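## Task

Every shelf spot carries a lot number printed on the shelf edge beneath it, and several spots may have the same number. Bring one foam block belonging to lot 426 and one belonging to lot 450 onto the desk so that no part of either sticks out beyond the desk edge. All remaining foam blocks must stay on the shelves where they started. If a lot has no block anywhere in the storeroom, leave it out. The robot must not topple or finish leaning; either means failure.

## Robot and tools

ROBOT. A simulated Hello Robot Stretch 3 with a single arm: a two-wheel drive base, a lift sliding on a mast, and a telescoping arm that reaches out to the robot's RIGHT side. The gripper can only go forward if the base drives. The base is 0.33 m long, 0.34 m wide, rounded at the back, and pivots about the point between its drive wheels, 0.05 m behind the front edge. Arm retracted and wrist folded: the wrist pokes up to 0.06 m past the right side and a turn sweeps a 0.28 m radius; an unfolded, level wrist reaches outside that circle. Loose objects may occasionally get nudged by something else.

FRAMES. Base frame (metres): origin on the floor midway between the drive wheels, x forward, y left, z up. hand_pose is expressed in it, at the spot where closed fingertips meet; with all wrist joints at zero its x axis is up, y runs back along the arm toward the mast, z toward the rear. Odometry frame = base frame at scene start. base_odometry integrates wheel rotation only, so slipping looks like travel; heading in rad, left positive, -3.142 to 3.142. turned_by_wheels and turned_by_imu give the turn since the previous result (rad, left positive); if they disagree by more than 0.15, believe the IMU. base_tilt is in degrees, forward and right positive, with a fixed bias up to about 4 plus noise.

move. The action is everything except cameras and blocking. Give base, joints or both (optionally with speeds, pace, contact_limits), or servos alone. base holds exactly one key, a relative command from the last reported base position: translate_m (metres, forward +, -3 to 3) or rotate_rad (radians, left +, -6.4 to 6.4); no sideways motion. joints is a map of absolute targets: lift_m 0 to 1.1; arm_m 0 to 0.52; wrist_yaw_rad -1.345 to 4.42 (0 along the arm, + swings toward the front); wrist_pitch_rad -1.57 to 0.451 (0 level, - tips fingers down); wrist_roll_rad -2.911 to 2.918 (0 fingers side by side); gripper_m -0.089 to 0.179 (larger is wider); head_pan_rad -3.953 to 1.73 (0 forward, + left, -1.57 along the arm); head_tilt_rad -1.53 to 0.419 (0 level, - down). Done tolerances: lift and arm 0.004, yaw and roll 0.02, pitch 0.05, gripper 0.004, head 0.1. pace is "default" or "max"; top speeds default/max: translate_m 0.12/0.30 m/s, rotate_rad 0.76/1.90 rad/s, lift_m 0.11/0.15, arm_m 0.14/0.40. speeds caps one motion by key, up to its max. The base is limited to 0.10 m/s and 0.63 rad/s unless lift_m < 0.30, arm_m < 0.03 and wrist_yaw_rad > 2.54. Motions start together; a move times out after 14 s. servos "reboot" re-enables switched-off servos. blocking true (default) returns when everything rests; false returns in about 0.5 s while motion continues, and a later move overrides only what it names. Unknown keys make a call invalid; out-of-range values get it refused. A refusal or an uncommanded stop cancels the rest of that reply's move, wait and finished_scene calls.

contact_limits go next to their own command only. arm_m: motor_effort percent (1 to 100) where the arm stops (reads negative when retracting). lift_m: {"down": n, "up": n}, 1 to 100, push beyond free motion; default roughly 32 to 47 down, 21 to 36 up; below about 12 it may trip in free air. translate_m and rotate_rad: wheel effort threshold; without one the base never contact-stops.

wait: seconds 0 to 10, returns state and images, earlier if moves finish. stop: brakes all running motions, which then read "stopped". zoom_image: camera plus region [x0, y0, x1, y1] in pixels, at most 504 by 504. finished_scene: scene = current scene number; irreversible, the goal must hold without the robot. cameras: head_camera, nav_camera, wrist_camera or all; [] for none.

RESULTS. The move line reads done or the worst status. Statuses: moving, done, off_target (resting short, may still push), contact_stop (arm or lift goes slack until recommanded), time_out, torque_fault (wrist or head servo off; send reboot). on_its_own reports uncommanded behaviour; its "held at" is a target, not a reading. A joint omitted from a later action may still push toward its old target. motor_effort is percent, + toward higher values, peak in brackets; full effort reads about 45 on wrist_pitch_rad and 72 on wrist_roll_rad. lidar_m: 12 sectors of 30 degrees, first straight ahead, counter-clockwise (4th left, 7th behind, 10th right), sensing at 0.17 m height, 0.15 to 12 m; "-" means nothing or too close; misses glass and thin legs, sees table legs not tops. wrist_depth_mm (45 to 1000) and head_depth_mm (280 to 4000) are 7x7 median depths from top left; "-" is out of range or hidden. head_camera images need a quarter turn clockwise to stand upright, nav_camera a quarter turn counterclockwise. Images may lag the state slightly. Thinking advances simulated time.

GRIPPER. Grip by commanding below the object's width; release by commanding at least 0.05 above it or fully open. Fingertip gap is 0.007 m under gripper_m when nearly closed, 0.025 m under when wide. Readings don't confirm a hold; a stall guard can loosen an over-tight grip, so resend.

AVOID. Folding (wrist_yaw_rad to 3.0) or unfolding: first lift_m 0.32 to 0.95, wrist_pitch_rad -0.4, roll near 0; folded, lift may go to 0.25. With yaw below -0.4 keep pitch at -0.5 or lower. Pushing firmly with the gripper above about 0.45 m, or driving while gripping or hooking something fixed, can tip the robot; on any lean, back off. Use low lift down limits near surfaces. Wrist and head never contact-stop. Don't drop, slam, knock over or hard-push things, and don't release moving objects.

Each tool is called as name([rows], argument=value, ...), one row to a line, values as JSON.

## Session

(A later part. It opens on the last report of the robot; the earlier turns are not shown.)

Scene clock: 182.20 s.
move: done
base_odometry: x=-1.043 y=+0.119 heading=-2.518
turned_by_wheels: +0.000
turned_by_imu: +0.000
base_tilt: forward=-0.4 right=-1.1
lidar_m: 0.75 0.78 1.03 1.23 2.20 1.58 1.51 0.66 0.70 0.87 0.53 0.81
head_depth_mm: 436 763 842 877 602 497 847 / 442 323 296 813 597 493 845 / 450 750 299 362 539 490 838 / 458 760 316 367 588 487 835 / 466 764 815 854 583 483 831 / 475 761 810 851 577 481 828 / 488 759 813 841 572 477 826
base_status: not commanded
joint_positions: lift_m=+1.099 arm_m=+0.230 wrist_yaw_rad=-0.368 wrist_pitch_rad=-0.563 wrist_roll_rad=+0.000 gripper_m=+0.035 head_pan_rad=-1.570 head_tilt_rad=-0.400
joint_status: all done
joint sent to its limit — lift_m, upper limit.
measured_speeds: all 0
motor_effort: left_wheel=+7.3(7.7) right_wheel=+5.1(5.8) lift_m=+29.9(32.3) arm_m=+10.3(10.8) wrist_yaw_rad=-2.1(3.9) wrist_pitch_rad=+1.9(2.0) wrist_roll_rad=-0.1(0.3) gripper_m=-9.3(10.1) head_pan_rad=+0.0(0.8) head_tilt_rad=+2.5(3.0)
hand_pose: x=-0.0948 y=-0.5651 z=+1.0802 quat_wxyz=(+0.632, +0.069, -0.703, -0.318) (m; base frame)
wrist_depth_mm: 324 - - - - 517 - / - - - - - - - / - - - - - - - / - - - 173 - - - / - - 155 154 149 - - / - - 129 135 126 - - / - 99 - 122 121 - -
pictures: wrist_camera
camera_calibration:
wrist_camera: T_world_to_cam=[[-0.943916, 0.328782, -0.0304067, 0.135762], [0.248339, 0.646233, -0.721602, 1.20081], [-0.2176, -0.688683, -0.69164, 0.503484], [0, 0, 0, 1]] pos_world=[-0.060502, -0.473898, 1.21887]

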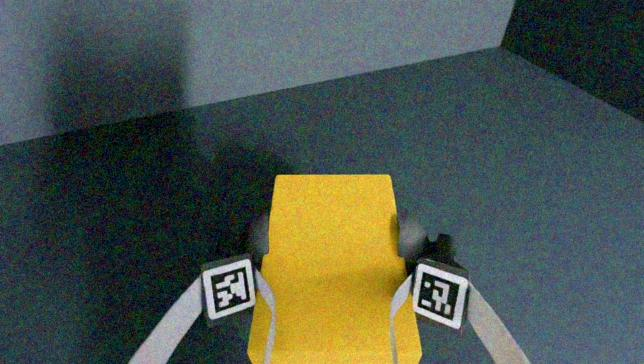

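move(joints={"arm_m": 0.0}, cameras=[])

move(joints={"lift_m": 0.9}, cameras=["wrist_camera"])

move(base={"rotate_rad": 2.085}, cameras=[])

move(base={"translate_m": 1.338}, cameras=[])

move(base={"rotate_rad": -0.49})

Scene clock: 200.90 s.
move: done
base_odometry: x=-1.043 y=+0.119 heading=-2.518
turned_by_wheels: +0.000
turned_by_imu: +0.000
base_tilt: forward=-0.4 right=-1.3
lidar_m: 0.75 0.78 1.03 1.24 2.20 1.58 1.51 0.66 0.71 0.87 0.53 0.81
head_depth_mm: 436 770 - - - - - / 442 769 - - - - - / 449 764 - - - - - / 457 768 823 853 617 - - / 466 765 815 851 581 482 805 / 476 761 814 844 577 480 825 / 487 758 809 842 573 477 823
base_status: not commanded
joint_positions: lift_m=+1.099 arm_m=+0.001 wrist_yaw_rad=-0.368 wrist_pitch_rad=-0.563 wrist_roll_rad=+0.000 gripper_m=+0.035 head_pan_rad=-1.570 head_tilt_rad=-0.400
joint_status: all done
measured_speeds: all 0
motor_effort: left_wheel=+6.9(7.6) right_wheel=+4.6(6.0) lift_m=+29.7(30.0) arm_m=-12.5(13.7) wrist_yaw_rad=-3.7(3.7) wrist_pitch_rad=+1.9(2.1) wrist_roll_rad=+0.1(0.3) gripper_m=-9.5(10.0) head_pan_rad=-0.5(0.9) head_tilt_rad=+1.0(2.3)
hand_pose: x=-0.0948 y=-0.3357 z=+1.0802 quat_wxyz=(+0.632, +0.069, -0.703, -0.318) (m; base frame)
wrist_depth_mm: - - - - - - - / - - - - - - - / - - - - - - - / - - - 173 - - - / - - 155 154 153 - - / - - 128 135 126 697 - / - 99 - 121 122 - -
pictures: none
No camera images: "cameras" was empty.

Scene clock: 203.53 s.
move: done
base_odometry: x=-1.043 y=+0.119 heading=-2.518
turned_by_wheels: +0.000
turned_by_imu: +0.000
base_tilt: forward=-0.2 right=-1.3
lidar_m: 0.75 0.78 1.03 1.23 2.20 1.58 1.51 0.66 0.71 0.87 0.53 0.81
head_depth_mm: 435 775 836 877 603 497 848 / 442 775 826 871 598 494 871 / 448 772 823 863 593 490 893 / 458 766 820 858 587 486 838 / 467 765 818 851 581 484 832 / 476 760 811 849 578 480 828 / 487 758 809 844 573 476 824
base_status: not commanded
joint_positions: lift_m=+0.900 arm_m=+0.001 wrist_yaw_rad=-0.368 wrist_pitch_rad=-0.563 wrist_roll_rad=+0.000 gripper_m=+0.035 head_pan_rad=-1.570 head_tilt_rad=-0.400
joint_status: all done
measured_speeds: all 0
motor_effort: left_wheel=+7.3(7.6) right_wheel=+4.8(5.8) lift_m=+25.2(27.0) arm_m=-11.1(12.8) wrist_yaw_rad=-2.0(3.7) wrist_pitch_rad=+2.1(2.1) wrist_roll_rad=+0.1(0.3) gripper_m=-9.4(10.1) head_pan_rad=-0.3(1.0) head_tilt_rad=+0.6(1.8)
hand_pose: x=-0.0948 y=-0.3357 z=+0.8816 quat_wxyz=(+0.632, +0.069, -0.703, -0.318) (m; base frame)
wrist_depth_mm: 149 154 165 - 708 - - / - - - - 791 - - / - - - - 827 - - / - - - 173 - - - / - - 155 154 149 599 - / - - 129 136 126 - - / - 99 - 121 121 909 969
pictures: wrist_camera
camera_calibration:
wrist_camera: T_world_to_cam=[[-0.943915, 0.328791, -0.0303599, 0.0542524], [0.248359, 0.646387, -0.721458, 0.909074], [-0.217585, -0.688535, -0.691792, 0.524232], [0, 0, 0, 1]] pos_world=[-0.060502, -0.244499, 1.02017]

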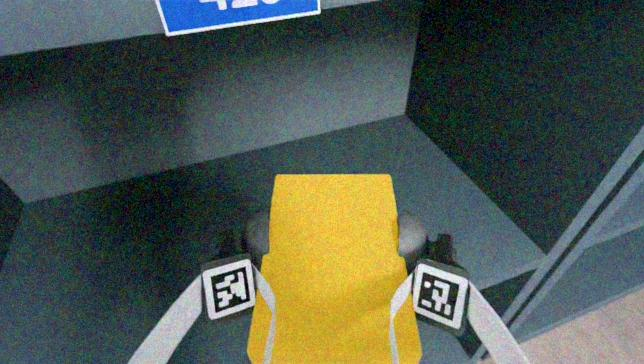

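Scene clock: 207.93 s.
move: done
base_odometry: x=-1.043 y=+0.119 heading=-0.433
turned_by_wheels: +2.085
turned_by_imu: +2.051
base_tilt: forward=-0.3 right=-1.3
lidar_m: 2.26 1.59 1.51 0.66 0.68 0.87 0.53 0.82 0.75 0.77 1.01 1.23
head_depth_mm: 612 643 679 720 758 816 868 / 640 673 714 756 808 863 909 / 669 706 748 798 855 921 976 / 701 742 794 846 911 984 1072 / 738 784 839 896 980 1056 1153 / 778 829 894 967 1046 1137 1241 / 817 872 956 1050 1154 1270 1346
base_status: done
joint_positions: lift_m=+0.900 arm_m=+0.001 wrist_yaw_rad=-0.368 wrist_pitch_rad=-0.563 wrist_roll_rad=+0.000 gripper_m=+0.035 head_pan_rad=-1.570 head_tilt_rad=-0.400
joint_status: not commanded
measured_speeds: all 0
motor_effort: left_wheel=-8.3(12.1) right_wheel=+9.0(13.4) lift_m=+29.6(30.3) arm_m=-11.8(13.1) wrist_yaw_rad=-3.3(3.6) wrist_pitch_rad=+1.9(2.1) wrist_roll_rad=-0.2(0.3) gripper_m=-10.1(10.1) head_pan_rad=-1.2(1.4) head_tilt_rad=-0.3(1.9)
hand_pose: x=-0.0948 y=-0.3357 z=+0.8816 quat_wxyz=(+0.632, +0.069, -0.703, -0.318) (m; base frame)
wrist_depth_mm: - - - - - 466 - / - - - - - 519 - / - - - - - - - / - - - 172 652 - - / - - 155 154 153 - - / - - 129 136 126 - - / - 99 129 122 122 953 963
pictures: none
No camera images: "cameras" was empty.

Scene clock: 222.43 s.
move: time_out
base_odometry: x=+0.171 y=-0.443 heading=-0.434
turned_by_wheels: +0.000
turned_by_imu: +0.000
base_tilt: forward=-0.3 right=-1.2
lidar_m: 1.37 0.96 0.91 0.93 1.22 1.60 1.86 1.42 0.89 0.92 1.21 2.67
head_depth_mm: 1128 1186 1250 1326 1121 817 666 / 1180 1241 1311 1396 1109 810 679 / 1238 1310 1382 1463 1099 806 1378 / 1295 1376 1461 1539 1093 801 1368 / 1363 1450 1544 1589 1080 860 1403 / 1438 1524 1657 1668 1067 1123 1360 / 1521 1638 1753 1643 1069 1674 1395
base_status: translate_m time_out (by the wheels' count: +1.3378 of +1.3380)
joint_positions: lift_m=+0.900 arm_m=+0.001 wrist_yaw_rad=-0.368 wrist_pitch_rad=-0.563 wrist_roll_rad=+0.000 gripper_m=+0.035 head_pan_rad=-1.570 head_tilt_rad=-0.400
joint_status: not commanded
measured_speeds: all 0
motor_effort: left_wheel=-0.3(8.4) right_wheel=-0.6(14.4) lift_m=+25.4(29.5) arm_m=-10.2(12.7) wrist_yaw_rad=-2.6(4.2) wrist_pitch_rad=+1.9(2.1) wrist_roll_rad=+0.1(0.3) gripper_m=-9.6(10.2) head_pan_rad=-2.1(2.4) head_tilt_rad=-2.4(2.9)
hand_pose: x=-0.0948 y=-0.3357 z=+0.8816 quat_wxyz=(+0.632, +0.069, -0.703, -0.318) (m; base frame)
wrist_depth_mm: - - - - - - - / - - - - - - - / - - - - - - - / - - - 172 - - - / - - 159 154 157 - - / - - 128 136 126 - - / - 100 129 121 122 956 971
pictures: none
No camera images: "cameras" was empty.

not run: a stop that you did not command came earlier in this reply.

Distance completed (timeout fractionally early). Continue.

move(base={"rotate_rad": -0.49})

Scene clock: 229.33 s.
move: done
base_odometry: x=+0.171 y=-0.443 heading=-0.923
turned_by_wheels: -0.490
turned_by_imu: -0.483
base_tilt: forward=-0.3 right=-1.3
lidar_m: 2.67 1.32 0.95 0.91 0.94 1.27 1.60 1.85 1.42 0.89 0.91 1.55
head_depth_mm: 1159 1227 1308 1409 1513 1640 1426 / 1163 1242 1319 1417 1519 1621 1478 / 1159 1233 1318 1419 1536 1635 1455 / 1161 1226 1315 1390 1087 800 1325 / 1151 1221 1307 1390 1080 794 1184 / 1149 1216 1295 1382 1071 792 1311 / 1143 1214 1305 1378 1062 787 1283
base_status: done
joint_positions: lift_m=+0.900 arm_m=+0.001 wrist_yaw_rad=-0.368 wrist_pitch_rad=-0.563 wrist_roll_rad=+0.000 gripper_m=+0.035 head_pan_rad=-1.570 head_tilt_rad=-0.400
joint_status: not commanded
measured_speeds: all 0
motor_effort: left_wheel=+7.3(12.1) right_wheel=-9.5(13.3) lift_m=+25.3(26.0) arm_m=-11.0(11.6) wrist_yaw_rad=-3.2(3.9) wrist_pitch_rad=+1.9(2.1) wrist_roll_rad=-0.3(0.3) gripper_m=-9.9(9.9) head_pan_rad=-2.4(2.8) head_tilt_rad=-3.0(3.6)
hand_pose: x=-0.0948 y=-0.3357 z=+0.8816 quat_wxyz=(+0.632, +0.069, -0.703, -0.318) (m; base frame)
wrist_depth_mm: - - - - - - - / - - - - - - - / - - - - - - - / - - - 178 - - - / - - 155 154 156 - - / - - 128 135 126 - - / - 99 129 121 122 964 965
pictures: head_camera (sideways), nav_camera (sideways), wrist_camera
camera_calibration:
head_camera: T_world_to_cam=[[-0.0466509, 0.340016, -0.939262, 1.23813], [0.997514, -0.0338609, -0.0618019, 0.0739829], [-0.0528178, -0.93981, -0.337591, 0.395328], [0, 0, 0, 1]] pos_world=[0.00484136, -0.0469451, 1.30096]
nav_camera: T_world_to_cam=[[0.0174107, -0.364768, 0.930936, -1.16861], [-0.999788, -0.0165904, 0.0121978, 0.0404303], [0.0109952, -0.930951, -0.36498, 0.42819], [0, 0, 0, 1]] pos_world=[0.05606, -0.0269786, 1.24369]
wrist_camera: T_world_to_cam=[[-0.943915, 0.328791, -0.0303599, 0.0542524], [0.248359, 0.646387, -0.721458, 0.909074], [-0.217585, -0.688535, -0.691792, 0.524232], [0, 0, 0, 1]] pos_world=[-0.060502, -0.244499, 1.02017]

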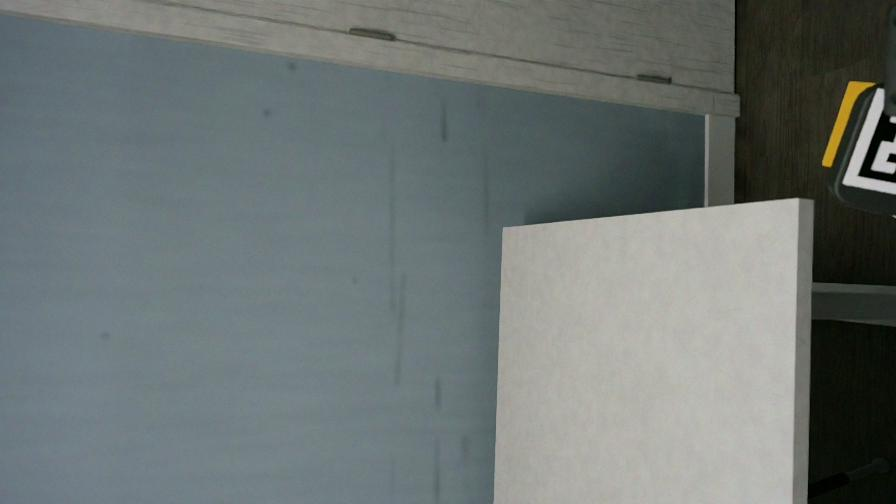

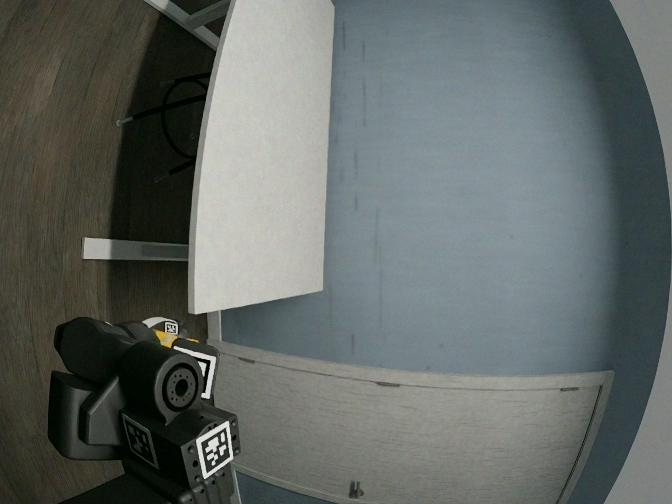

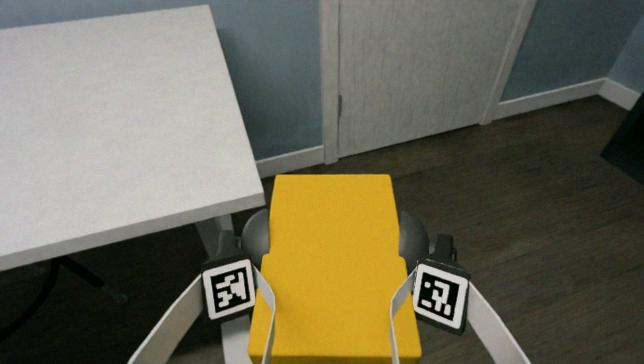

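move(base={"translate_m": 0.35}, cameras=[])

move(joints={"arm_m": 0.38}, cameras=["head_camera"])

move(joints={"lift_m": 0.81}, cameras=[])

move(joints={"lift_m": 0.735}, contact_limits={"lift_m": {"down": 13}}, speeds={"lift_m": 0.03}, cameras=["wrist_camera","head_camera"])

Scene clock: 245.17 s.
move: done
base_odometry: x=+0.382 y=-0.722 heading=-0.923
turned_by_wheels: +0.000
turned_by_imu: +0.000
base_tilt: forward=-0.3 right=-1.2
lidar_m: 2.32 1.32 0.95 0.92 0.95 1.28 1.95 1.95 0.93 0.95 0.74 1.29
head_depth_mm: 1163 1232 1311 1417 1179 815 1308 / 1156 1231 1316 1411 1112 809 701 / 1150 1228 1312 1407 1094 805 701 / 1148 1226 1309 1388 1087 801 1334 / 1151 1216 1297 1385 1076 797 1289 / 1144 1214 1299 1371 1071 791 1318 / 1136 1207 1296 1374 1061 787 1278
base_status: done
joint_positions: lift_m=+0.900 arm_m=+0.001 wrist_yaw_rad=-0.368 wrist_pitch_rad=-0.563 wrist_roll_rad=+0.000 gripper_m=+0.035 head_pan_rad=-1.570 head_tilt_rad=-0.400
joint_status: not commanded
measured_speeds: all 0
motor_effort: left_wheel=+6.4(11.6) right_wheel=+3.3(10.7) lift_m=+25.0(25.0) arm_m=-12.1(13.0) wrist_yaw_rad=-2.1(4.2) wrist_pitch_rad=+2.0(2.1) wrist_roll_rad=-0.2(0.3) gripper_m=-9.7(10.2) head_pan_rad=-3.0(3.6) head_tilt_rad=-3.4(5.0)
hand_pose: x=-0.0948 y=-0.3357 z=+0.8816 quat_wxyz=(+0.632, +0.069, -0.703, -0.318) (m; base frame)
wrist_depth_mm: - - - - - - - / - - - - - - - / - - - - - - - / - - - 172 - - - / - - 155 154 157 - - / - - 128 136 126 - - / - 99 128 121 122 948 983
pictures: none
No camera images: "cameras" was empty.

Scene clock: 249.17 s.
move: done
base_odometry: x=+0.382 y=-0.722 heading=-0.923
turned_by_wheels: +0.000
turned_by_imu: +0.000
base_tilt: forward=-0.3 right=-1.2
lidar_m: 2.32 1.32 0.96 0.91 0.95 1.28 1.96 1.95 0.93 0.95 0.74 1.29
head_depth_mm: 1162 1232 1318 1414 1177 292 - / 1154 1231 1311 1401 385 752 1181 / 1157 1224 1314 1362 501 804 1336 / 1152 1221 1307 1364 520 802 1328 / 1149 1220 1303 1385 1076 793 1290 / 1140 1215 1305 1374 1075 790 1316 / 1138 1215 1293 1372 1067 786 1280
base_status: not commanded
joint_positions: lift_m=+0.900 arm_m=+0.380 wrist_yaw_rad=-0.368 wrist_pitch_rad=-0.563 wrist_roll_rad=+0.000 gripper_m=+0.035 head_pan_rad=-1.570 head_tilt_rad=-0.400
joint_status: all done
measured_speeds: all 0
motor_effort: left_wheel=+6.5(6.8) right_wheel=+3.7(4.3) lift_m=+26.7(27.6) arm_m=+11.9(14.9) wrist_yaw_rad=-2.7(3.7) wrist_pitch_rad=+2.0(2.1) wrist_roll_rad=-0.2(0.4) gripper_m=-9.5(9.9) head_pan_rad=-2.9(3.6) head_tilt_rad=-3.4(4.6)
hand_pose: x=-0.0948 y=-0.7151 z=+0.8815 quat_wxyz=(+0.632, +0.069, -0.703, -0.318) (m; base frame)
wrist_depth_mm: - - - - - - - / - - - - - - - / - - - - - - - / - - - 173 - - - / - - 154 154 149 - - / - - 128 136 126 - - / - 99 - 121 121 - -
pictures: head_camera (sideways)
camera_calibration:
head_camera: T_world_to_cam=[[-0.0465323, 0.340411, -0.939125, 1.23787], [0.997504, -0.0341573, -0.0618061, 0.0739688], [-0.0531174, -0.939656, -0.337972, 0.3958], [0, 0, 0, 1]] pos_world=[0.00484087, -0.0469437, 1.30086]

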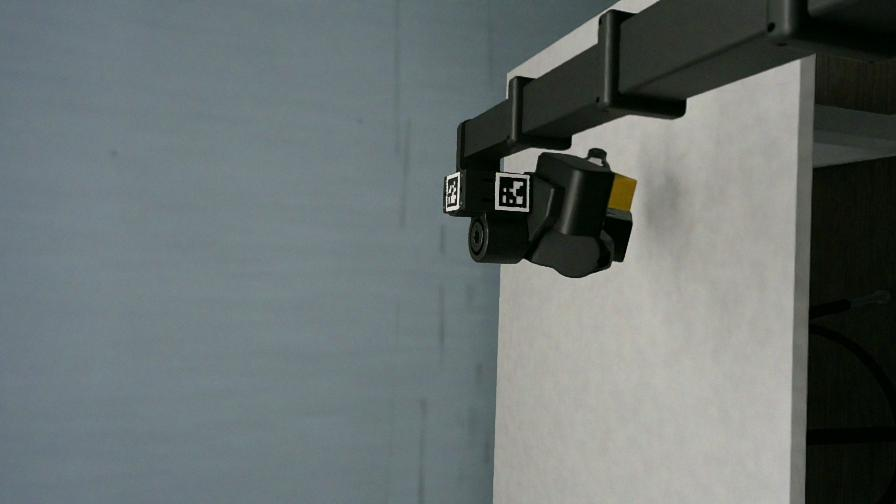

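Scene clock: 250.83 s.
move: done
base_odometry: x=+0.382 y=-0.722 heading=-0.923
turned_by_wheels: +0.000
turned_by_imu: +0.000
base_tilt: forward=-0.3 right=-1.3
lidar_m: 2.32 1.33 0.96 0.92 0.95 1.28 1.95 1.95 0.93 0.95 0.74 1.29
head_depth_mm: 1159 1238 1318 1413 1175 814 313 / 1154 1230 1321 1417 1107 401 332 / 1150 1229 1315 1407 549 723 1336 / 1147 1222 1305 1384 1029 718 1334 / 1143 1220 1306 1386 1080 791 1290 / 1142 1222 1293 1380 1069 791 1325 / 1140 1208 1293 1372 1063 788 1275
base_status: not commanded
joint_positions: lift_m=+0.810 arm_m=+0.380 wrist_yaw_rad=-0.368 wrist_pitch_rad=-0.563 wrist_roll_rad=+0.000 gripper_m=+0.035 head_pan_rad=-1.570 head_tilt_rad=-0.400
joint_status: all done
measured_speeds: all 0
motor_effort: left_wheel=+6.4(6.8) right_wheel=+3.9(4.1) lift_m=+23.8(28.5) arm_m=+11.8(12.9) wrist_yaw_rad=-3.8(3.8) wrist_pitch_rad=+2.0(2.1) wrist_roll_rad=+0.0(0.5) gripper_m=-9.8(9.9) head_pan_rad=-3.3(3.4) head_tilt_rad=-2.6(3.9)
hand_pose: x=-0.0948 y=-0.7151 z=+0.7915 quat_wxyz=(+0.632, +0.069, -0.703, -0.318) (m; base frame)
wrist_depth_mm: - - - - - - - / - - - - - - - / - - - - - - - / - - - 172 - - - / - - 155 154 149 - - / - - 129 135 126 - - / - 99 - 121 121 - -
pictures: none
No camera images: "cameras" was empty.

Scene clock: 253.77 s.
move: done
base_odometry: x=+0.382 y=-0.722 heading=-0.923
turned_by_wheels: +0.000
turned_by_imu: +0.012
base_tilt: forward=-0.7 right=-1.6
lidar_m: 2.32 1.31 0.95 0.92 0.95 1.29 1.96 1.93 0.93 0.95 0.74 1.29
head_depth_mm: 1168 1243 1327 1423 1192 828 715 / 1172 1241 1322 1419 1125 764 376 / 1171 1241 1326 1404 1120 543 1337 / 1160 1232 1320 1410 1104 565 1341 / 1161 1230 1320 1406 1104 805 1286 / 1157 1230 1314 1388 1094 802 1290 / 1155 1231 1307 1394 1083 796 1328
base_status: not commanded
joint_positions: lift_m=+0.735 arm_m=+0.380 wrist_yaw_rad=-0.381 wrist_pitch_rad=-0.451 wrist_roll_rad=-0.001 gripper_m=+0.035 head_pan_rad=-1.570 head_tilt_rad=-0.400
joint_status: all done
measured_speeds: all 0
on_its_own: wrist_pitch_rad is at rest, and its effort (-18.6) is outside its rest range (-8 to +12)
motor_effort: left_wheel=+1.8(6.6) right_wheel=-0.3(3.8) lift_m=+9.5(26.6) arm_m=+7.4(11.6) wrist_yaw_rad=+8.5(11.0) wrist_pitch_rad=-18.6(18.8) wrist_roll_rad=+0.1(0.3) gripper_m=-9.5(10.0) head_pan_rad=-2.5(3.1) head_tilt_rad=-2.3(3.7)
contact_limits: lift_m down 13 (down: maximum 72; up: maximum 65)
hand_pose: x=-0.1033 y=-0.7292 z=+0.7402 quat_wxyz=(+0.647, +0.025, -0.706, -0.286) (m; base frame)
wrist_depth_mm: - - - - - - - / - - - - - - - / - - - - - - - / - - - 176 - - - / - - 153 153 147 - - / - - 129 131 126 - - / - 99 118 115 114 108 -
pictures: head_camera (sideways), wrist_camera
camera_calibration:
head_camera: T_world_to_cam=[[-0.0465679, 0.340412, -0.939123, 1.23787], [0.997502, -0.0341446, -0.0618393, 0.0740128], [-0.0531168, -0.939656, -0.337971, 0.395799], [0, 0, 0, 1]] pos_world=[0.00484076, -0.0469436, 1.30086]
wrist_camera: T_world_to_cam=[[-0.940931, 0.337587, -0.0261608, 0.175035], [0.224715, 0.564799, -0.794044, 1.05544], [-0.253283, -0.753019, -0.607297, 0.0404155], [0, 0, 0, 1]] pos_world=[-0.0622415, -0.624769, 0.867191]

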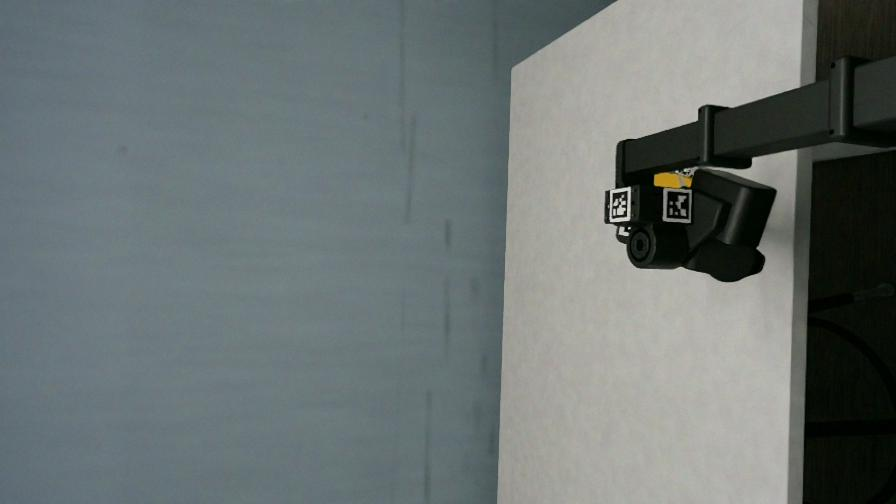

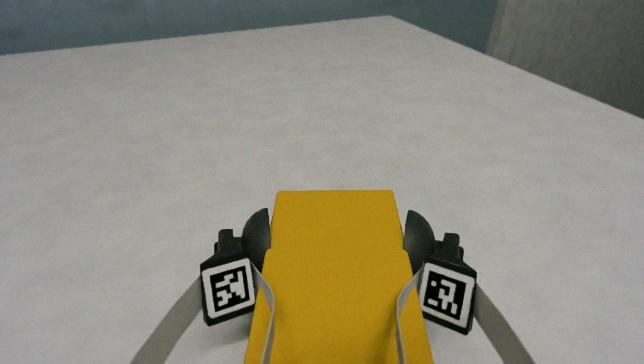

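move(joints={"lift_m": 0.752}, speeds={"lift_m": 0.04}, cameras=[])

move(joints={"gripper_m": 0.13}, cameras=["wrist_camera"])

move(joints={"lift_m": 0.93}, cameras=[])

move(joints={"arm_m": 0.0}, pace="max", cameras=["head_camera"])

move(joints={"wrist_yaw_rad": 0.0, "gripper_m": 0.03}, cameras=[])

move(joints={"wrist_pitch_rad": -0.4}, cameras=[])

move(joints={"wrist_yaw_rad": 3.0}, cameras=[])

move(joints={"lift_m": 0.27}, pace="max", cameras=[])

Scene clock: 265.83 s.
move: done
base_odometry: x=+0.382 y=-0.722 heading=-0.923
turned_by_wheels: +0.000
turned_by_imu: -0.001
base_tilt: forward=-0.3 right=-1.2
lidar_m: 2.32 1.31 0.95 0.92 0.95 1.29 1.95 1.93 0.93 0.94 0.74 1.29
head_depth_mm: 1156 1230 1319 1411 1180 815 708 / 1152 1226 1313 1412 1102 505 368 / 1153 1224 1310 1406 1098 543 1339 / 1148 1221 1304 1391 1091 567 1325 / 1145 1217 1301 1384 1080 795 1285 / 1151 1216 1303 1386 1074 791 1281 / 1143 1215 1299 1370 1063 787 1318
base_status: not commanded
joint_positions: lift_m=+0.752 arm_m=+0.380 wrist_yaw_rad=-0.390 wrist_pitch_rad=-0.492 wrist_roll_rad=-0.001 gripper_m=+0.035 head_pan_rad=-1.570 head_tilt_rad=-0.400
joint_status: all done
measured_speeds: all 0
on_its_own: wrist_yaw_rad is at rest, and its effort (+16.7) is outside its rest range (-9 to +9); wrist_pitch_rad is at rest, and its effort (-11.2) is outside its rest range (-8 to +12)
motor_effort: left_wheel=-1.7(2.3) right_wheel=+2.6(2.6) lift_m=+20.9(22.1) arm_m=+4.6(6.1) wrist_yaw_rad=+16.7(17.5) wrist_pitch_rad=-11.2(18.6) wrist_roll_rad=-0.1(0.5) gripper_m=-9.7(10.1) head_pan_rad=-2.1(2.7) head_tilt_rad=-1.6(2.8)
hand_pose: x=-0.1031 y=-0.7233 z=+0.7485 quat_wxyz=(+0.640, +0.036, -0.706, -0.302) (m; base frame)
wrist_depth_mm: - - - - - - - / - - - - - - - / - - - - - - - / - - - 173 - - - / - - 152 152 152 - - / - - 128 132 128 - - / - - - 117 116 102 -
pictures: none
No camera images: "cameras" was empty.

Scene clock: 267.33 s.
move: done
base_odometry: x=+0.382 y=-0.722 heading=-0.923
turned_by_wheels: +0.000
turned_by_imu: +0.000
base_tilt: forward=-0.3 right=-1.1
lidar_m: 2.32 1.31 0.95 0.92 0.95 1.29 1.96 1.92 0.93 0.95 0.74 1.29
head_depth_mm: 1151 1234 1313 1413 1178 815 710 / 1155 1224 1316 1408 1110 506 369 / 1147 1222 1308 1408 1097 541 1334 / 1147 1220 1298 1391 1093 565 1321 / 1145 1218 1301 1380 1077 794 1292 / 1136 1219 1300 1380 1069 792 1289 / 1147 1216 1297 1380 1063 785 1308
base_status: not commanded
joint_positions: lift_m=+0.752 arm_m=+0.380 wrist_yaw_rad=-0.373 wrist_pitch_rad=-0.523 wrist_roll_rad=-0.009 gripper_m=+0.130 head_pan_rad=-1.570 head_tilt_rad=-0.400
joint_status: all done
measured_speeds: all 0
motor_effort: left_wheel=-2.4(3.0) right_wheel=+2.6(3.2) lift_m=+25.7(26.7) arm_m=+4.6(13.7) wrist_yaw_rad=+2.1(17.9) wrist_pitch_rad=-5.3(11.3) wrist_roll_rad=+2.8(3.1) gripper_m=+0.3(81.1) head_pan_rad=-2.2(2.7) head_tilt_rad=-1.7(2.7)
hand_pose: x=-0.0980 y=-0.7204 z=+0.7418 quat_wxyz=(+0.640, +0.055, -0.702, -0.307) (m; base frame)
wrist_depth_mm: - - - - - - - / - - - - - - - / - - - - - - - / - - - 139 152 - - / - - - 125 133 141 - / - 125 - 112 116 123 - / - 121 - 103 106 114 -
pictures: wrist_camera
camera_calibration:
wrist_camera: T_world_to_cam=[[-0.944205, 0.328634, -0.0218519, 0.167018], [0.233471, 0.621041, -0.748198, 1.05781], [-0.232312, -0.711554, -0.663116, 0.122659], [0, 0, 0, 1]] pos_world=[-0.0607734, -0.624553, 0.876438]

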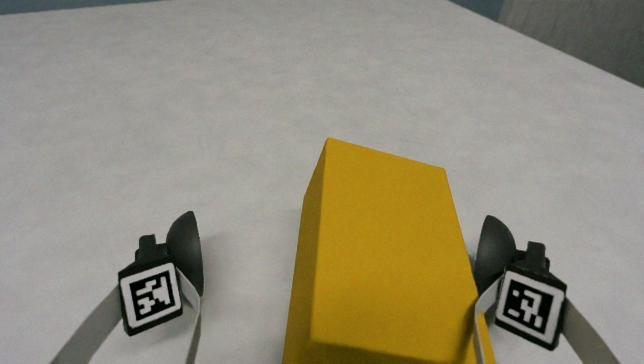

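Scene clock: 269.80 s.
move: done
base_odometry: x=+0.382 y=-0.722 heading=-0.923
turned_by_wheels: +0.000
turned_by_imu: +0.000
base_tilt: forward=-0.2 right=-1.3
lidar_m: 2.31 1.31 0.95 0.92 0.95 1.30 1.95 1.93 0.93 0.94 0.74 1.29
head_depth_mm: 1154 1230 1314 1419 305 - 1357 / 1154 1226 1311 1371 352 809 1170 / 1156 1225 1308 501 590 777 1335 / 1152 1218 1308 1367 561 796 1331 / 1144 1218 1303 1382 1082 796 1286 / 1141 1213 1304 1376 1070 789 1279 / 1142 1213 1298 1384 1062 787 1315
base_status: not commanded
joint_positions: lift_m=+0.930 arm_m=+0.380 wrist_yaw_rad=-0.373 wrist_pitch_rad=-0.560 wrist_roll_rad=-0.005 gripper_m=+0.130 head_pan_rad=-1.570 head_tilt_rad=-0.400
joint_status: all done
measured_speeds: all 0
motor_effort: left_wheel=-2.4(2.9) right_wheel=+2.3(3.2) lift_m=+29.6(32.8) arm_m=-12.0(12.4) wrist_yaw_rad=+1.4(3.3) wrist_pitch_rad=+1.5(5.4) wrist_roll_rad=+1.8(3.0) gripper_m=+0.9(1.1) head_pan_rad=-1.6(2.4) head_tilt_rad=-1.2(2.4)
hand_pose: x=-0.0959 y=-0.7151 z=+0.9121 quat_wxyz=(+0.634, +0.067, -0.702, -0.318) (m; base frame)
wrist_depth_mm: - - - - - - - / - - - - - - - / - - - - - - - / - - - - - - - / - - - - - 144 - / - 125 - - - 123 - / - 121 - - - - -
pictures: none
No camera images: "cameras" was empty.

Scene clock: 272.03 s.
move: done
base_odometry: x=+0.382 y=-0.722 heading=-0.923
turned_by_wheels: +0.000
turned_by_imu: +0.000
base_tilt: forward=-0.3 right=-1.1
lidar_m: 2.32 1.31 0.95 0.92 0.95 1.30 1.95 1.93 0.93 0.95 0.74 1.29
head_depth_mm: 1156 1230 1317 1405 1176 817 706 / 1150 1228 1310 1407 1110 810 - / 1153 1223 1309 1410 1097 777 - / 1148 1223 1310 1390 1088 799 693 / 1144 1222 1297 1388 1077 796 1281 / 1143 1222 1304 1383 1077 791 1291 / 1146 1217 1296 1377 1064 784 1314
base_status: not commanded
joint_positions: lift_m=+0.930 arm_m=+0.001 wrist_yaw_rad=-0.372 wrist_pitch_rad=-0.562 wrist_roll_rad=-0.005 gripper_m=+0.130 head_pan_rad=-1.570 head_tilt_rad=-0.400
joint_status: all done
measured_speeds: all 0
motor_effort: left_wheel=-2.4(2.9) right_wheel=+2.4(3.5) lift_m=+24.5(29.4) arm_m=-12.2(14.3) wrist_yaw_rad=+2.0(2.8) wrist_pitch_rad=+1.7(1.9) wrist_roll_rad=+1.7(1.9) gripper_m=+0.7(1.5) head_pan_rad=-1.4(2.3) head_tilt_rad=+0.0(1.9)
hand_pose: x=-0.0957 y=-0.3355 z=+0.9117 quat_wxyz=(+0.633, +0.068, -0.702, -0.319) (m; base frame)
wrist_depth_mm: - - - - - - - / - - - - - - - / - - 516 - - - - / - - - - - - - / - - - - - - - / - 125 - - - 123 - / - - - - - 979 -
pictures: head_camera (sideways)
camera_calibration:
head_camera: T_world_to_cam=[[-0.0465679, 0.340412, -0.939123, 1.23787], [0.997502, -0.0341446, -0.0618393, 0.0740128], [-0.0531168, -0.939656, -0.337971, 0.395799], [0, 0, 0, 1]] pos_world=[0.00484076, -0.0469436, 1.30086]

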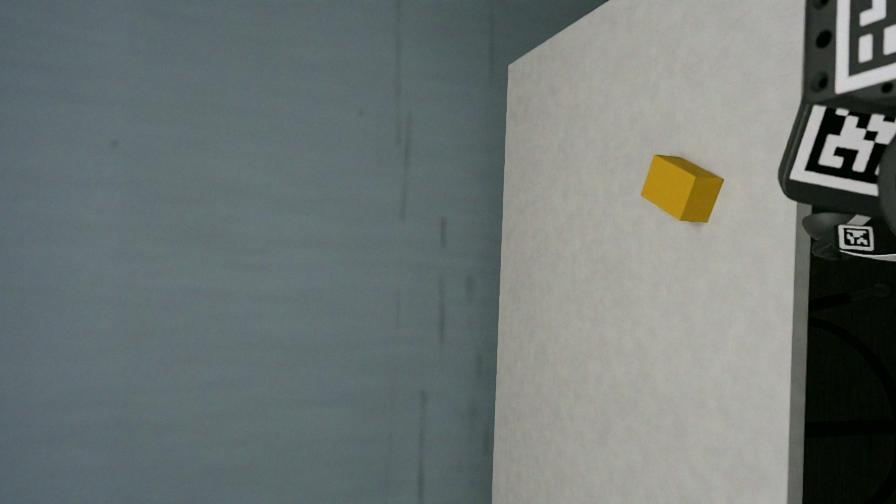

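Scene clock: 273.57 s.
move: done
base_odometry: x=+0.382 y=-0.722 heading=-0.923
turned_by_wheels: +0.000
turned_by_imu: +0.000
base_tilt: forward=-0.2 right=-1.3
lidar_m: 2.31 1.31 0.95 0.92 0.95 1.29 1.95 1.93 0.93 0.94 0.74 1.29
head_depth_mm: 1151 1228 1316 1412 1178 815 707 / 1148 1225 1314 1406 1103 811 703 / 1152 1227 1306 1405 1099 778 - / 1161 1218 1303 1384 1089 800 - / 1150 1215 1301 1382 1073 798 1209 / 1144 1218 1300 1386 1072 790 1276 / 1147 1215 1301 1375 1061 785 1315
base_status: not commanded
joint_positions: lift_m=+0.930 arm_m=+0.001 wrist_yaw_rad=-0.003 wrist_pitch_rad=-0.562 wrist_roll_rad=-0.005 gripper_m=+0.030 head_pan_rad=-1.570 head_tilt_rad=-0.400
joint_status: all done
measured_speeds: all 0
motor_effort: left_wheel=-2.7(2.9) right_wheel=+2.1(3.3) lift_m=+23.0(24.7) arm_m=-12.3(12.9) wrist_yaw_rad=+1.5(5.7) wrist_pitch_rad=+1.8(1.9) wrist_roll_rad=+1.6(1.8) gripper_m=+0.3(80.1) head_pan_rad=-1.9(2.2) head_tilt_rad=-0.7(1.8)
hand_pose: x=-0.0222 y=-0.3495 z=+0.9117 quat_wxyz=(+0.681, +0.196, -0.678, -0.197) (m; base frame)
wrist_depth_mm: - - - - - - - / - - - - - - - / - - - - 520 - - / - - - - - - - / - - - 160 - - - / - - 127 146 130 - - / - - 988 - 982 - -
pictures: none
No camera images: "cameras" was empty.

Scene clock: 274.40 s.
move: done
base_odometry: x=+0.382 y=-0.722 heading=-0.923
turned_by_wheels: +0.000
turned_by_imu: +0.000
base_tilt: forward=-0.3 right=-1.3
lidar_m: 2.32 1.31 0.95 0.92 0.95 1.30 1.96 1.93 0.93 0.95 0.74 1.29
head_depth_mm: 1158 1226 1316 1414 1172 815 706 / 1156 1222 1314 1412 1109 810 704 / 1152 1223 1306 1409 1100 779 - / 1145 1223 1312 1380 1089 802 - / 1149 1219 1306 1381 1080 794 1246 / 1145 1222 1296 1391 1072 792 1280 / 1145 1211 1293 1379 1058 786 1312
base_status: not commanded
joint_positions: lift_m=+0.930 arm_m=+0.001 wrist_yaw_rad=-0.003 wrist_pitch_rad=-0.422 wrist_roll_rad=-0.005 gripper_m=+0.030 head_pan_rad=-1.570 head_tilt_rad=-0.400
joint_status: all done
measured_speeds: all 0
motor_effort: left_wheel=-2.4(2.7) right_wheel=+2.9(3.0) lift_m=+24.2(24.4) arm_m=-11.4(12.6) wrist_yaw_rad=+3.0(3.2) wrist_pitch_rad=+3.6(5.2) wrist_roll_rad=+1.6(1.9) gripper_m=+0.3(0.8) head_pan_rad=-1.4(2.1) head_tilt_rad=-0.2(1.4)
hand_pose: x=-0.0222 y=-0.3694 z=+0.9418 quat_wxyz=(+0.693, +0.148, -0.690, -0.149) (m; base frame)
wrist_depth_mm: - - - - - - - / - - - - - - - / - - - - - - - / - - - - 539 - - / - - - 148 153 - - / - - 127 147 127 - - / - - - - - - -
pictures: none
No camera images: "cameras" was empty.

Scene clock: 276.90 s.
move: done
base_odometry: x=+0.382 y=-0.722 heading=-0.923
turned_by_wheels: +0.000
turned_by_imu: +0.000
base_tilt: forward=-0.4 right=-1.1
lidar_m: 2.32 1.31 0.95 0.92 0.95 1.29 1.95 1.93 0.93 0.94 0.74 1.29
head_depth_mm: 1148 1233 1309 1407 1172 816 707 / 1150 1228 1314 1410 1107 812 705 / 1155 1224 1315 1407 1104 775 1335 / 1152 1223 1299 1377 1087 801 1325 / 1147 1215 1314 1382 1083 796 1253 / 1145 1228 1310 1379 1072 790 1287 / 1145 1211 1293 1375 1062 787 1316
base_status: not commanded
joint_positions: lift_m=+0.930 arm_m=+0.001 wrist_yaw_rad=+2.997 wrist_pitch_rad=-0.422 wrist_roll_rad=-0.005 gripper_m=+0.030 head_pan_rad=-1.570 head_tilt_rad=-0.400
joint_status: all done
measured_speeds: all 0
motor_effort: left_wheel=-2.2(2.9) right_wheel=+2.1(3.2) lift_m=+24.6(25.8) arm_m=-9.0(11.9) wrist_yaw_rad=+1.5(5.3) wrist_pitch_rad=+3.5(3.7) wrist_roll_rad=+1.5(1.8) gripper_m=+0.6(1.1) head_pan_rad=-1.2(2.2) head_tilt_rad=+0.0(1.3)
hand_pose: x=+0.0110 y=+0.0761 z=+0.9419 quat_wxyz=(+0.198, +0.698, +0.098, +0.681) (m; base frame)
wrist_depth_mm: - 137 - - 906 - - / - 147 - - - - - / - 162 - - - - - / - 187 - - - - - / - - 208 - - - - / - - 130 147 130 - - / - - 263 - - - -
pictures: none
No camera images: "cameras" was empty.

Scene clock: 282.10 s.
move: done
base_odometry: x=+0.382 y=-0.722 heading=-0.923
turned_by_wheels: +0.000
turned_by_imu: +0.000
base_tilt: forward=-0.3 right=-1.2
lidar_m: 2.32 1.31 0.95 0.91 0.95 1.30 1.95 1.93 0.93 0.94 0.74 1.29
head_depth_mm: 1153 1228 1318 1409 1173 813 1306 / 1156 1234 1313 1410 1105 812 1168 / 1151 1224 1319 1402 1096 773 1333 / 1144 1227 1315 1387 1093 800 1335 / 1148 1214 1299 1382 1078 795 1281 / 1143 1221 1300 1382 1072 791 1289 / 1143 1215 1298 1377 1063 785 1315
base_status: not commanded
joint_positions: lift_m=+0.270 arm_m=+0.001 wrist_yaw_rad=+2.997 wrist_pitch_rad=-0.420 wrist_roll_rad=-0.005 gripper_m=+0.030 head_pan_rad=-1.570 head_tilt_rad=-0.400
joint_status: all done
measured_speeds: all 0
motor_effort: left_wheel=-2.8(2.9) right_wheel=+2.5(3.4) lift_m=+26.3(26.3) arm_m=-3.5(9.6) wrist_yaw_rad=+1.3(3.4) wrist_pitch_rad=+3.1(3.5) wrist_roll_rad=+1.6(1.9) gripper_m=+0.8(0.9) head_pan_rad=-1.1(1.9) head_tilt_rad=+1.1(1.3)
hand_pose: x=+0.0110 y=+0.0763 z=+0.2823 quat_wxyz=(+0.197, +0.698, +0.098, +0.681) (m; base frame)
wrist_depth_mm: - 137 - - 919 - - / - 147 - - - - - / 848 162 821 859 861 856 848 / 703 187 646 686 692 690 673 / 577 553 207 555 570 567 569 / 493 489 130 150 130 483 482 / 260 267 246 258 404 421 421
pictures: none
No camera images: "cameras" was empty.

move(base={"translate_m": 1.75}, pace="max", cameras=[])

move(base={"rotate_rad": 1.597}, pace="max", cameras=["nav_camera"])

Scene clock: 303.83 s.
move: done
base_odometry: x=+1.438 y=-2.118 heading=-0.923
turned_by_wheels: +0.000
turned_by_imu: +0.002
base_tilt: forward=-0.3 right=-1.2
lidar_m: 0.58 0.60 0.82 2.26 1.15 1.31 3.55 1.54 1.20 1.36 0.83 0.61
head_depth_mm: 1150 1228 1315 1394 1515 1638 1427 / 1142 1219 1310 1393 1507 1623 1423 / 1139 1214 1299 1395 1511 1626 1410 / 1137 1214 1305 1400 1497 1623 1408 / 1138 1212 1298 1397 1500 1617 1397 / 1142 1206 1294 1383 1499 1617 1390 / 1140 1211 1287 1392 1498 1610 1386
base_status: done
joint_positions: lift_m=+0.270 arm_m=+0.001 wrist_yaw_rad=+2.998 wrist_pitch_rad=-0.420 wrist_roll_rad=-0.005 gripper_m=+0.030 head_pan_rad=-1.570 head_tilt_rad=-0.400
joint_status: not commanded
measured_speeds: all 0
motor_effort: left_wheel=+2.2(11.1) right_wheel=+6.1(15.6) lift_m=+25.0(29.8) arm_m=+7.5(7.9) wrist_yaw_rad=+2.4(3.1) wrist_pitch_rad=+3.3(3.4) wrist_roll_rad=+1.3(1.8) gripper_m=+0.6(1.0) head_pan_rad=-0.3(1.2) head_tilt_rad=+1.8(2.8)
hand_pose: x=+0.0109 y=+0.0763 z=+0.2823 quat_wxyz=(+0.197, +0.698, +0.098, +0.681) (m; base frame)
wrist_depth_mm: - 137 - - - - - / - 148 - - - - - / 884 162 832 863 869 843 - / 704 188 644 685 689 677 641 / 579 551 207 550 563 564 565 / 495 486 130 151 130 482 479 / 262 267 247 258 400 423 418
pictures: none
No camera images: "cameras" was empty.

Scene clock: 305.97 s.
move: done
base_odometry: x=+1.438 y=-2.118 heading=+0.673
turned_by_wheels: +1.597
turned_by_imu: +1.565
base_tilt: forward=-0.3 right=-1.2
lidar_m: 2.29 1.02 1.31 3.63 1.83 1.20 1.36 0.83 0.61 0.59 0.61 0.83
head_depth_mm: 473 503 539 577 626 679 745 / 473 503 538 577 624 677 744 / 472 502 536 577 623 678 741 / 471 500 537 576 624 676 741 / 471 501 536 576 621 676 737 / 470 500 536 573 621 672 738 / 470 500 534 574 619 672 739
base_status: done
joint_positions: lift_m=+0.270 arm_m=+0.001 wrist_yaw_rad=+2.998 wrist_pitch_rad=-0.420 wrist_roll_rad=-0.005 gripper_m=+0.030 head_pan_rad=-1.570 head_tilt_rad=-0.400
joint_status: not commanded
measured_speeds: all 0
motor_effort: left_wheel=-5.6(14.9) right_wheel=+7.0(14.5) lift_m=+24.8(25.9) arm_m=-0.9(8.2) wrist_yaw_rad=+2.1(2.9) wrist_pitch_rad=+3.2(3.3) wrist_roll_rad=+1.8(1.8) gripper_m=-0.2(0.8) head_pan_rad=-0.3(0.7) head_tilt_rad=+3.0(3.3)
hand_pose: x=+0.0109 y=+0.0763 z=+0.2823 quat_wxyz=(+0.197, +0.698, +0.098, +0.681) (m; base frame)
wrist_depth_mm: - 137 - - - - - / - 147 - - - - - / 841 162 839 865 859 849 853 / 699 188 633 686 681 681 674 / 586 557 207 554 567 565 566 / 493 489 130 150 129 480 481 / 261 267 245 259 402 418 418
pictures: nav_camera (sideways)
camera_calibration:
nav_camera: T_world_to_cam=[[0.0173006, -0.365153, 0.930787, -1.16843], [-0.999792, -0.0163698, 0.0121613, 0.0404808], [0.010796, -0.930804, -0.36536, 0.428678], [0, 0, 0, 1]] pos_world=[0.0560588, -0.0269771, 1.24369]

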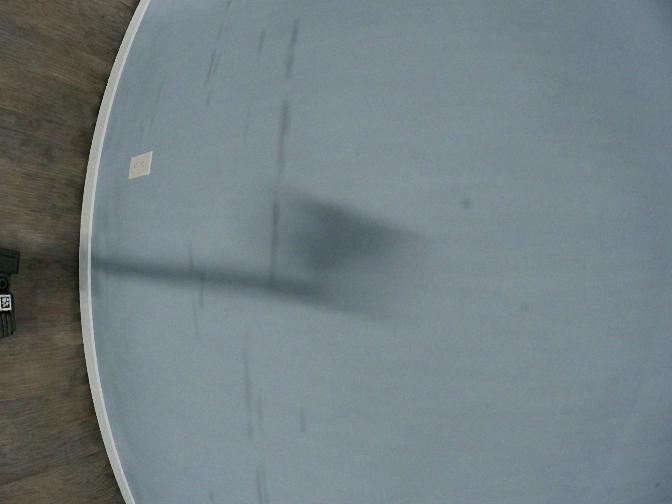

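move(base={"translate_m": 1.65}, pace="max", cameras=[])

move(base={"rotate_rad": -1.597}, joints={"head_pan_rad": -2.4, "head_tilt_rad": -0.4}, pace="max", cameras=["head_camera", "nav_camera"])

Scene clock: 324.87 s.
move: done
base_odometry: x=+2.728 y=-1.089 heading=+0.673
turned_by_wheels: +0.000
turned_by_imu: +0.001
base_tilt: forward=-0.3 right=-1.1
lidar_m: 0.75 0.78 1.06 1.33 0.54 0.61 2.28 0.83 0.61 0.59 0.61 0.78
head_depth_mm: 476 506 541 583 630 683 748 / 476 506 541 581 629 684 748 / 476 505 541 581 627 683 748 / 474 505 541 582 628 682 750 / 473 504 540 579 625 678 746 / 473 504 539 580 626 680 743 / 474 505 539 578 625 679 742
base_status: done
joint_positions: lift_m=+0.270 arm_m=+0.001 wrist_yaw_rad=+2.998 wrist_pitch_rad=-0.420 wrist_roll_rad=-0.005 gripper_m=+0.030 head_pan_rad=-1.570 head_tilt_rad=-0.400
joint_status: not commanded
measured_speeds: all 0
motor_effort: left_wheel=+0.8(14.0) right_wheel=+4.1(13.5) lift_m=+26.9(28.3) arm_m=-7.2(12.8) wrist_yaw_rad=+1.3(3.2) wrist_pitch_rad=+3.3(3.4) wrist_roll_rad=+1.6(1.8) gripper_m=+0.2(0.8) head_pan_rad=+0.7(1.3) head_tilt_rad=+3.9(5.1)
hand_pose: x=+0.0109 y=+0.0763 z=+0.2823 quat_wxyz=(+0.197, +0.698, +0.098, +0.681) (m; base frame)
wrist_depth_mm: - 138 - - - - - / - 147 - - - - - / - 162 833 880 855 848 813 / - 179 642 687 688 669 681 / 561 538 207 548 567 565 565 / 493 491 130 151 130 481 480 / 261 266 247 257 404 419 422
pictures: none
No camera images: "cameras" was empty.

Scene clock: 327.00 s.
move: done
base_odometry: x=+2.728 y=-1.089 heading=-0.923
turned_by_wheels: -1.597
turned_by_imu: -1.566
base_tilt: forward=-0.4 right=-1.2
lidar_m: 0.59 0.61 0.78 0.75 0.78 1.06 1.33 0.50 0.61 2.33 0.84 0.61
head_depth_mm: 490 1216 1275 893 1334 1119 1353 / 406 432 467 811 665 1067 895 / 432 456 483 510 545 588 649 / 472 497 529 565 604 651 704 / 518 550 588 632 681 742 808 / 571 614 661 717 784 864 960 / 641 700 2665 2933 2219 1749 1389
base_status: done
joint_positions: lift_m=+0.270 arm_m=+0.001 wrist_yaw_rad=+2.998 wrist_pitch_rad=-0.420 wrist_roll_rad=-0.005 gripper_m=+0.030 head_pan_rad=-2.404 head_tilt_rad=-0.400
joint_status: all done
measured_speeds: all 0
motor_effort: left_wheel=+5.1(14.5) right_wheel=-6.6(15.0) lift_m=+27.5(28.0) arm_m=-11.9(12.6) wrist_yaw_rad=+1.4(2.7) wrist_pitch_rad=+3.2(3.3) wrist_roll_rad=+1.5(1.8) gripper_m=+0.0(1.0) head_pan_rad=+3.3(4.7) head_tilt_rad=+4.0(6.5)
hand_pose: x=+0.0109 y=+0.0763 z=+0.2823 quat_wxyz=(+0.197, +0.698, +0.098, +0.681) (m; base frame)
wrist_depth_mm: - 137 - - - - - / - 148 170 - - - - / 813 162 191 822 824 828 - / 699 187 638 695 684 684 656 / 575 553 206 557 577 566 560 / 492 491 130 150 130 485 485 / 263 268 246 257 403 422 423
pictures: head_camera (sideways), nav_camera (sideways)
camera_calibration:
head_camera: T_world_to_cam=[[0.220874, 0.263175, -0.939124, 1.23627], [0.644901, -0.761764, -0.0617971, 0.0761585], [-0.731654, -0.591992, -0.337976, 0.399853], [0, 0, 0, 1]] pos_world=[-0.0296212, -0.0306309, 1.30086]
nav_camera: T_world_to_cam=[[-0.258777, -0.258079, 0.930822, -1.1668], [-0.683831, 0.729539, 0.0121604, 0.0385169], [-0.68221, -0.633378, -0.36527, 0.432767], [0, 0, 0, 1]] pos_world=[0.0196373, -0.0551199, 1.24369]

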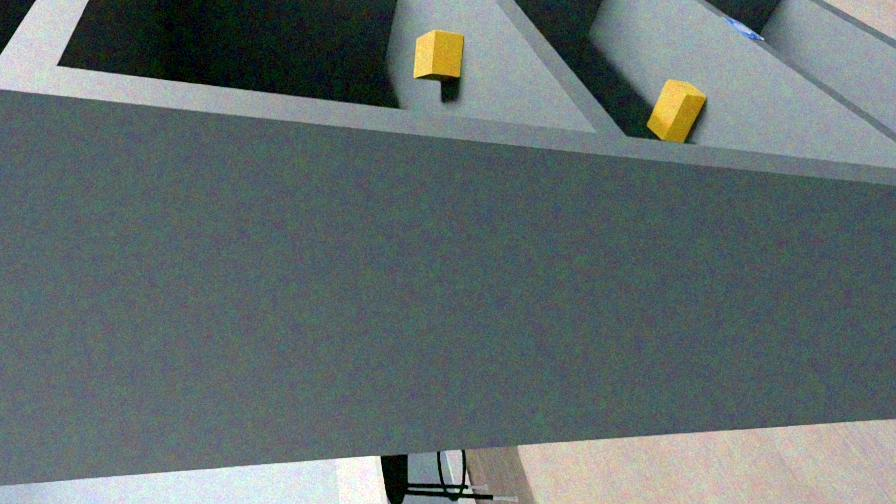

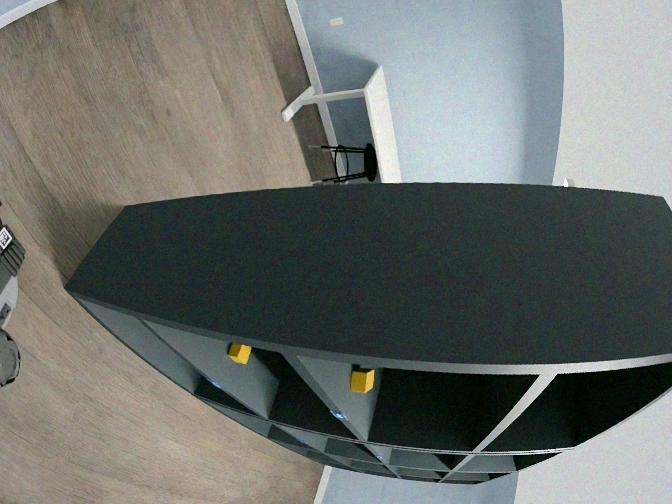

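move(base={"translate_m":-0.9}, joints={"head_pan_rad":-1.57,"head_tilt_rad":-0.5}, pace="max", cameras=["head_camera"])

Scene clock: 366.77 s.
move: done
base_odometry: x=+2.185 y=-0.371 heading=-0.923
turned_by_wheels: +0.000
turned_by_imu: -0.001
base_tilt: forward=-0.2 right=-1.2
lidar_m: 1.48 1.06 0.78 0.75 0.77 1.05 1.37 0.48 0.58 0.71 0.61 0.50
head_depth_mm: 575 622 677 716 512 392 346 / 574 621 676 712 509 389 344 / 573 618 675 710 504 387 342 / 573 618 674 710 427 385 340 / 573 617 672 706 456 382 338 / 571 617 673 700 492 380 339 / 570 617 672 694 488 378 338
base_status: done
joint_positions: lift_m=+0.270 arm_m=+0.001 wrist_yaw_rad=+2.998 wrist_pitch_rad=-0.420 wrist_roll_rad=-0.005 gripper_m=+0.030 head_pan_rad=-1.570 head_tilt_rad=-0.500
joint_status: all done
measured_speeds: all 0
motor_effort: left_wheel=-0.4(14.2) right_wheel=-10.1(14.6) lift_m=+28.7(29.7) arm_m=-7.2(10.5) wrist_yaw_rad=+1.2(3.7) wrist_pitch_rad=+3.2(3.3) wrist_roll_rad=+1.5(1.9) gripper_m=+0.3(0.9) head_pan_rad=-3.0(5.3) head_tilt_rad=-3.7(7.3)
hand_pose: x=+0.0109 y=+0.0763 z=+0.2823 quat_wxyz=(+0.197, +0.698, +0.098, +0.681) (m; base frame)
wrist_depth_mm: - 137 - - - - - / - 147 157 - - - - / - 162 191 818 828 816 841 / 713 187 643 698 691 678 675 / 576 561 208 545 567 562 560 / 487 494 130 150 130 485 478 / 262 269 245 257 402 421 419
pictures: head_camera (sideways)
camera_calibration:
head_camera: T_world_to_cam=[[-0.0466602, 0.432318, -0.900513, 1.18756], [0.997508, -0.02759, -0.0649314, 0.0780424], [-0.0529161, -0.901299, -0.429953, 0.515477], [0, 0, 0, 1]] pos_world=[0.00484105, -0.0466526, 1.29612]

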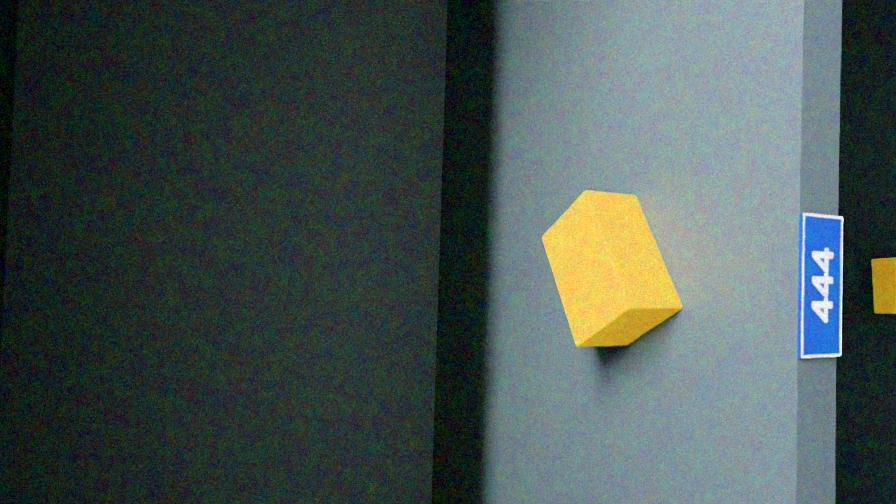

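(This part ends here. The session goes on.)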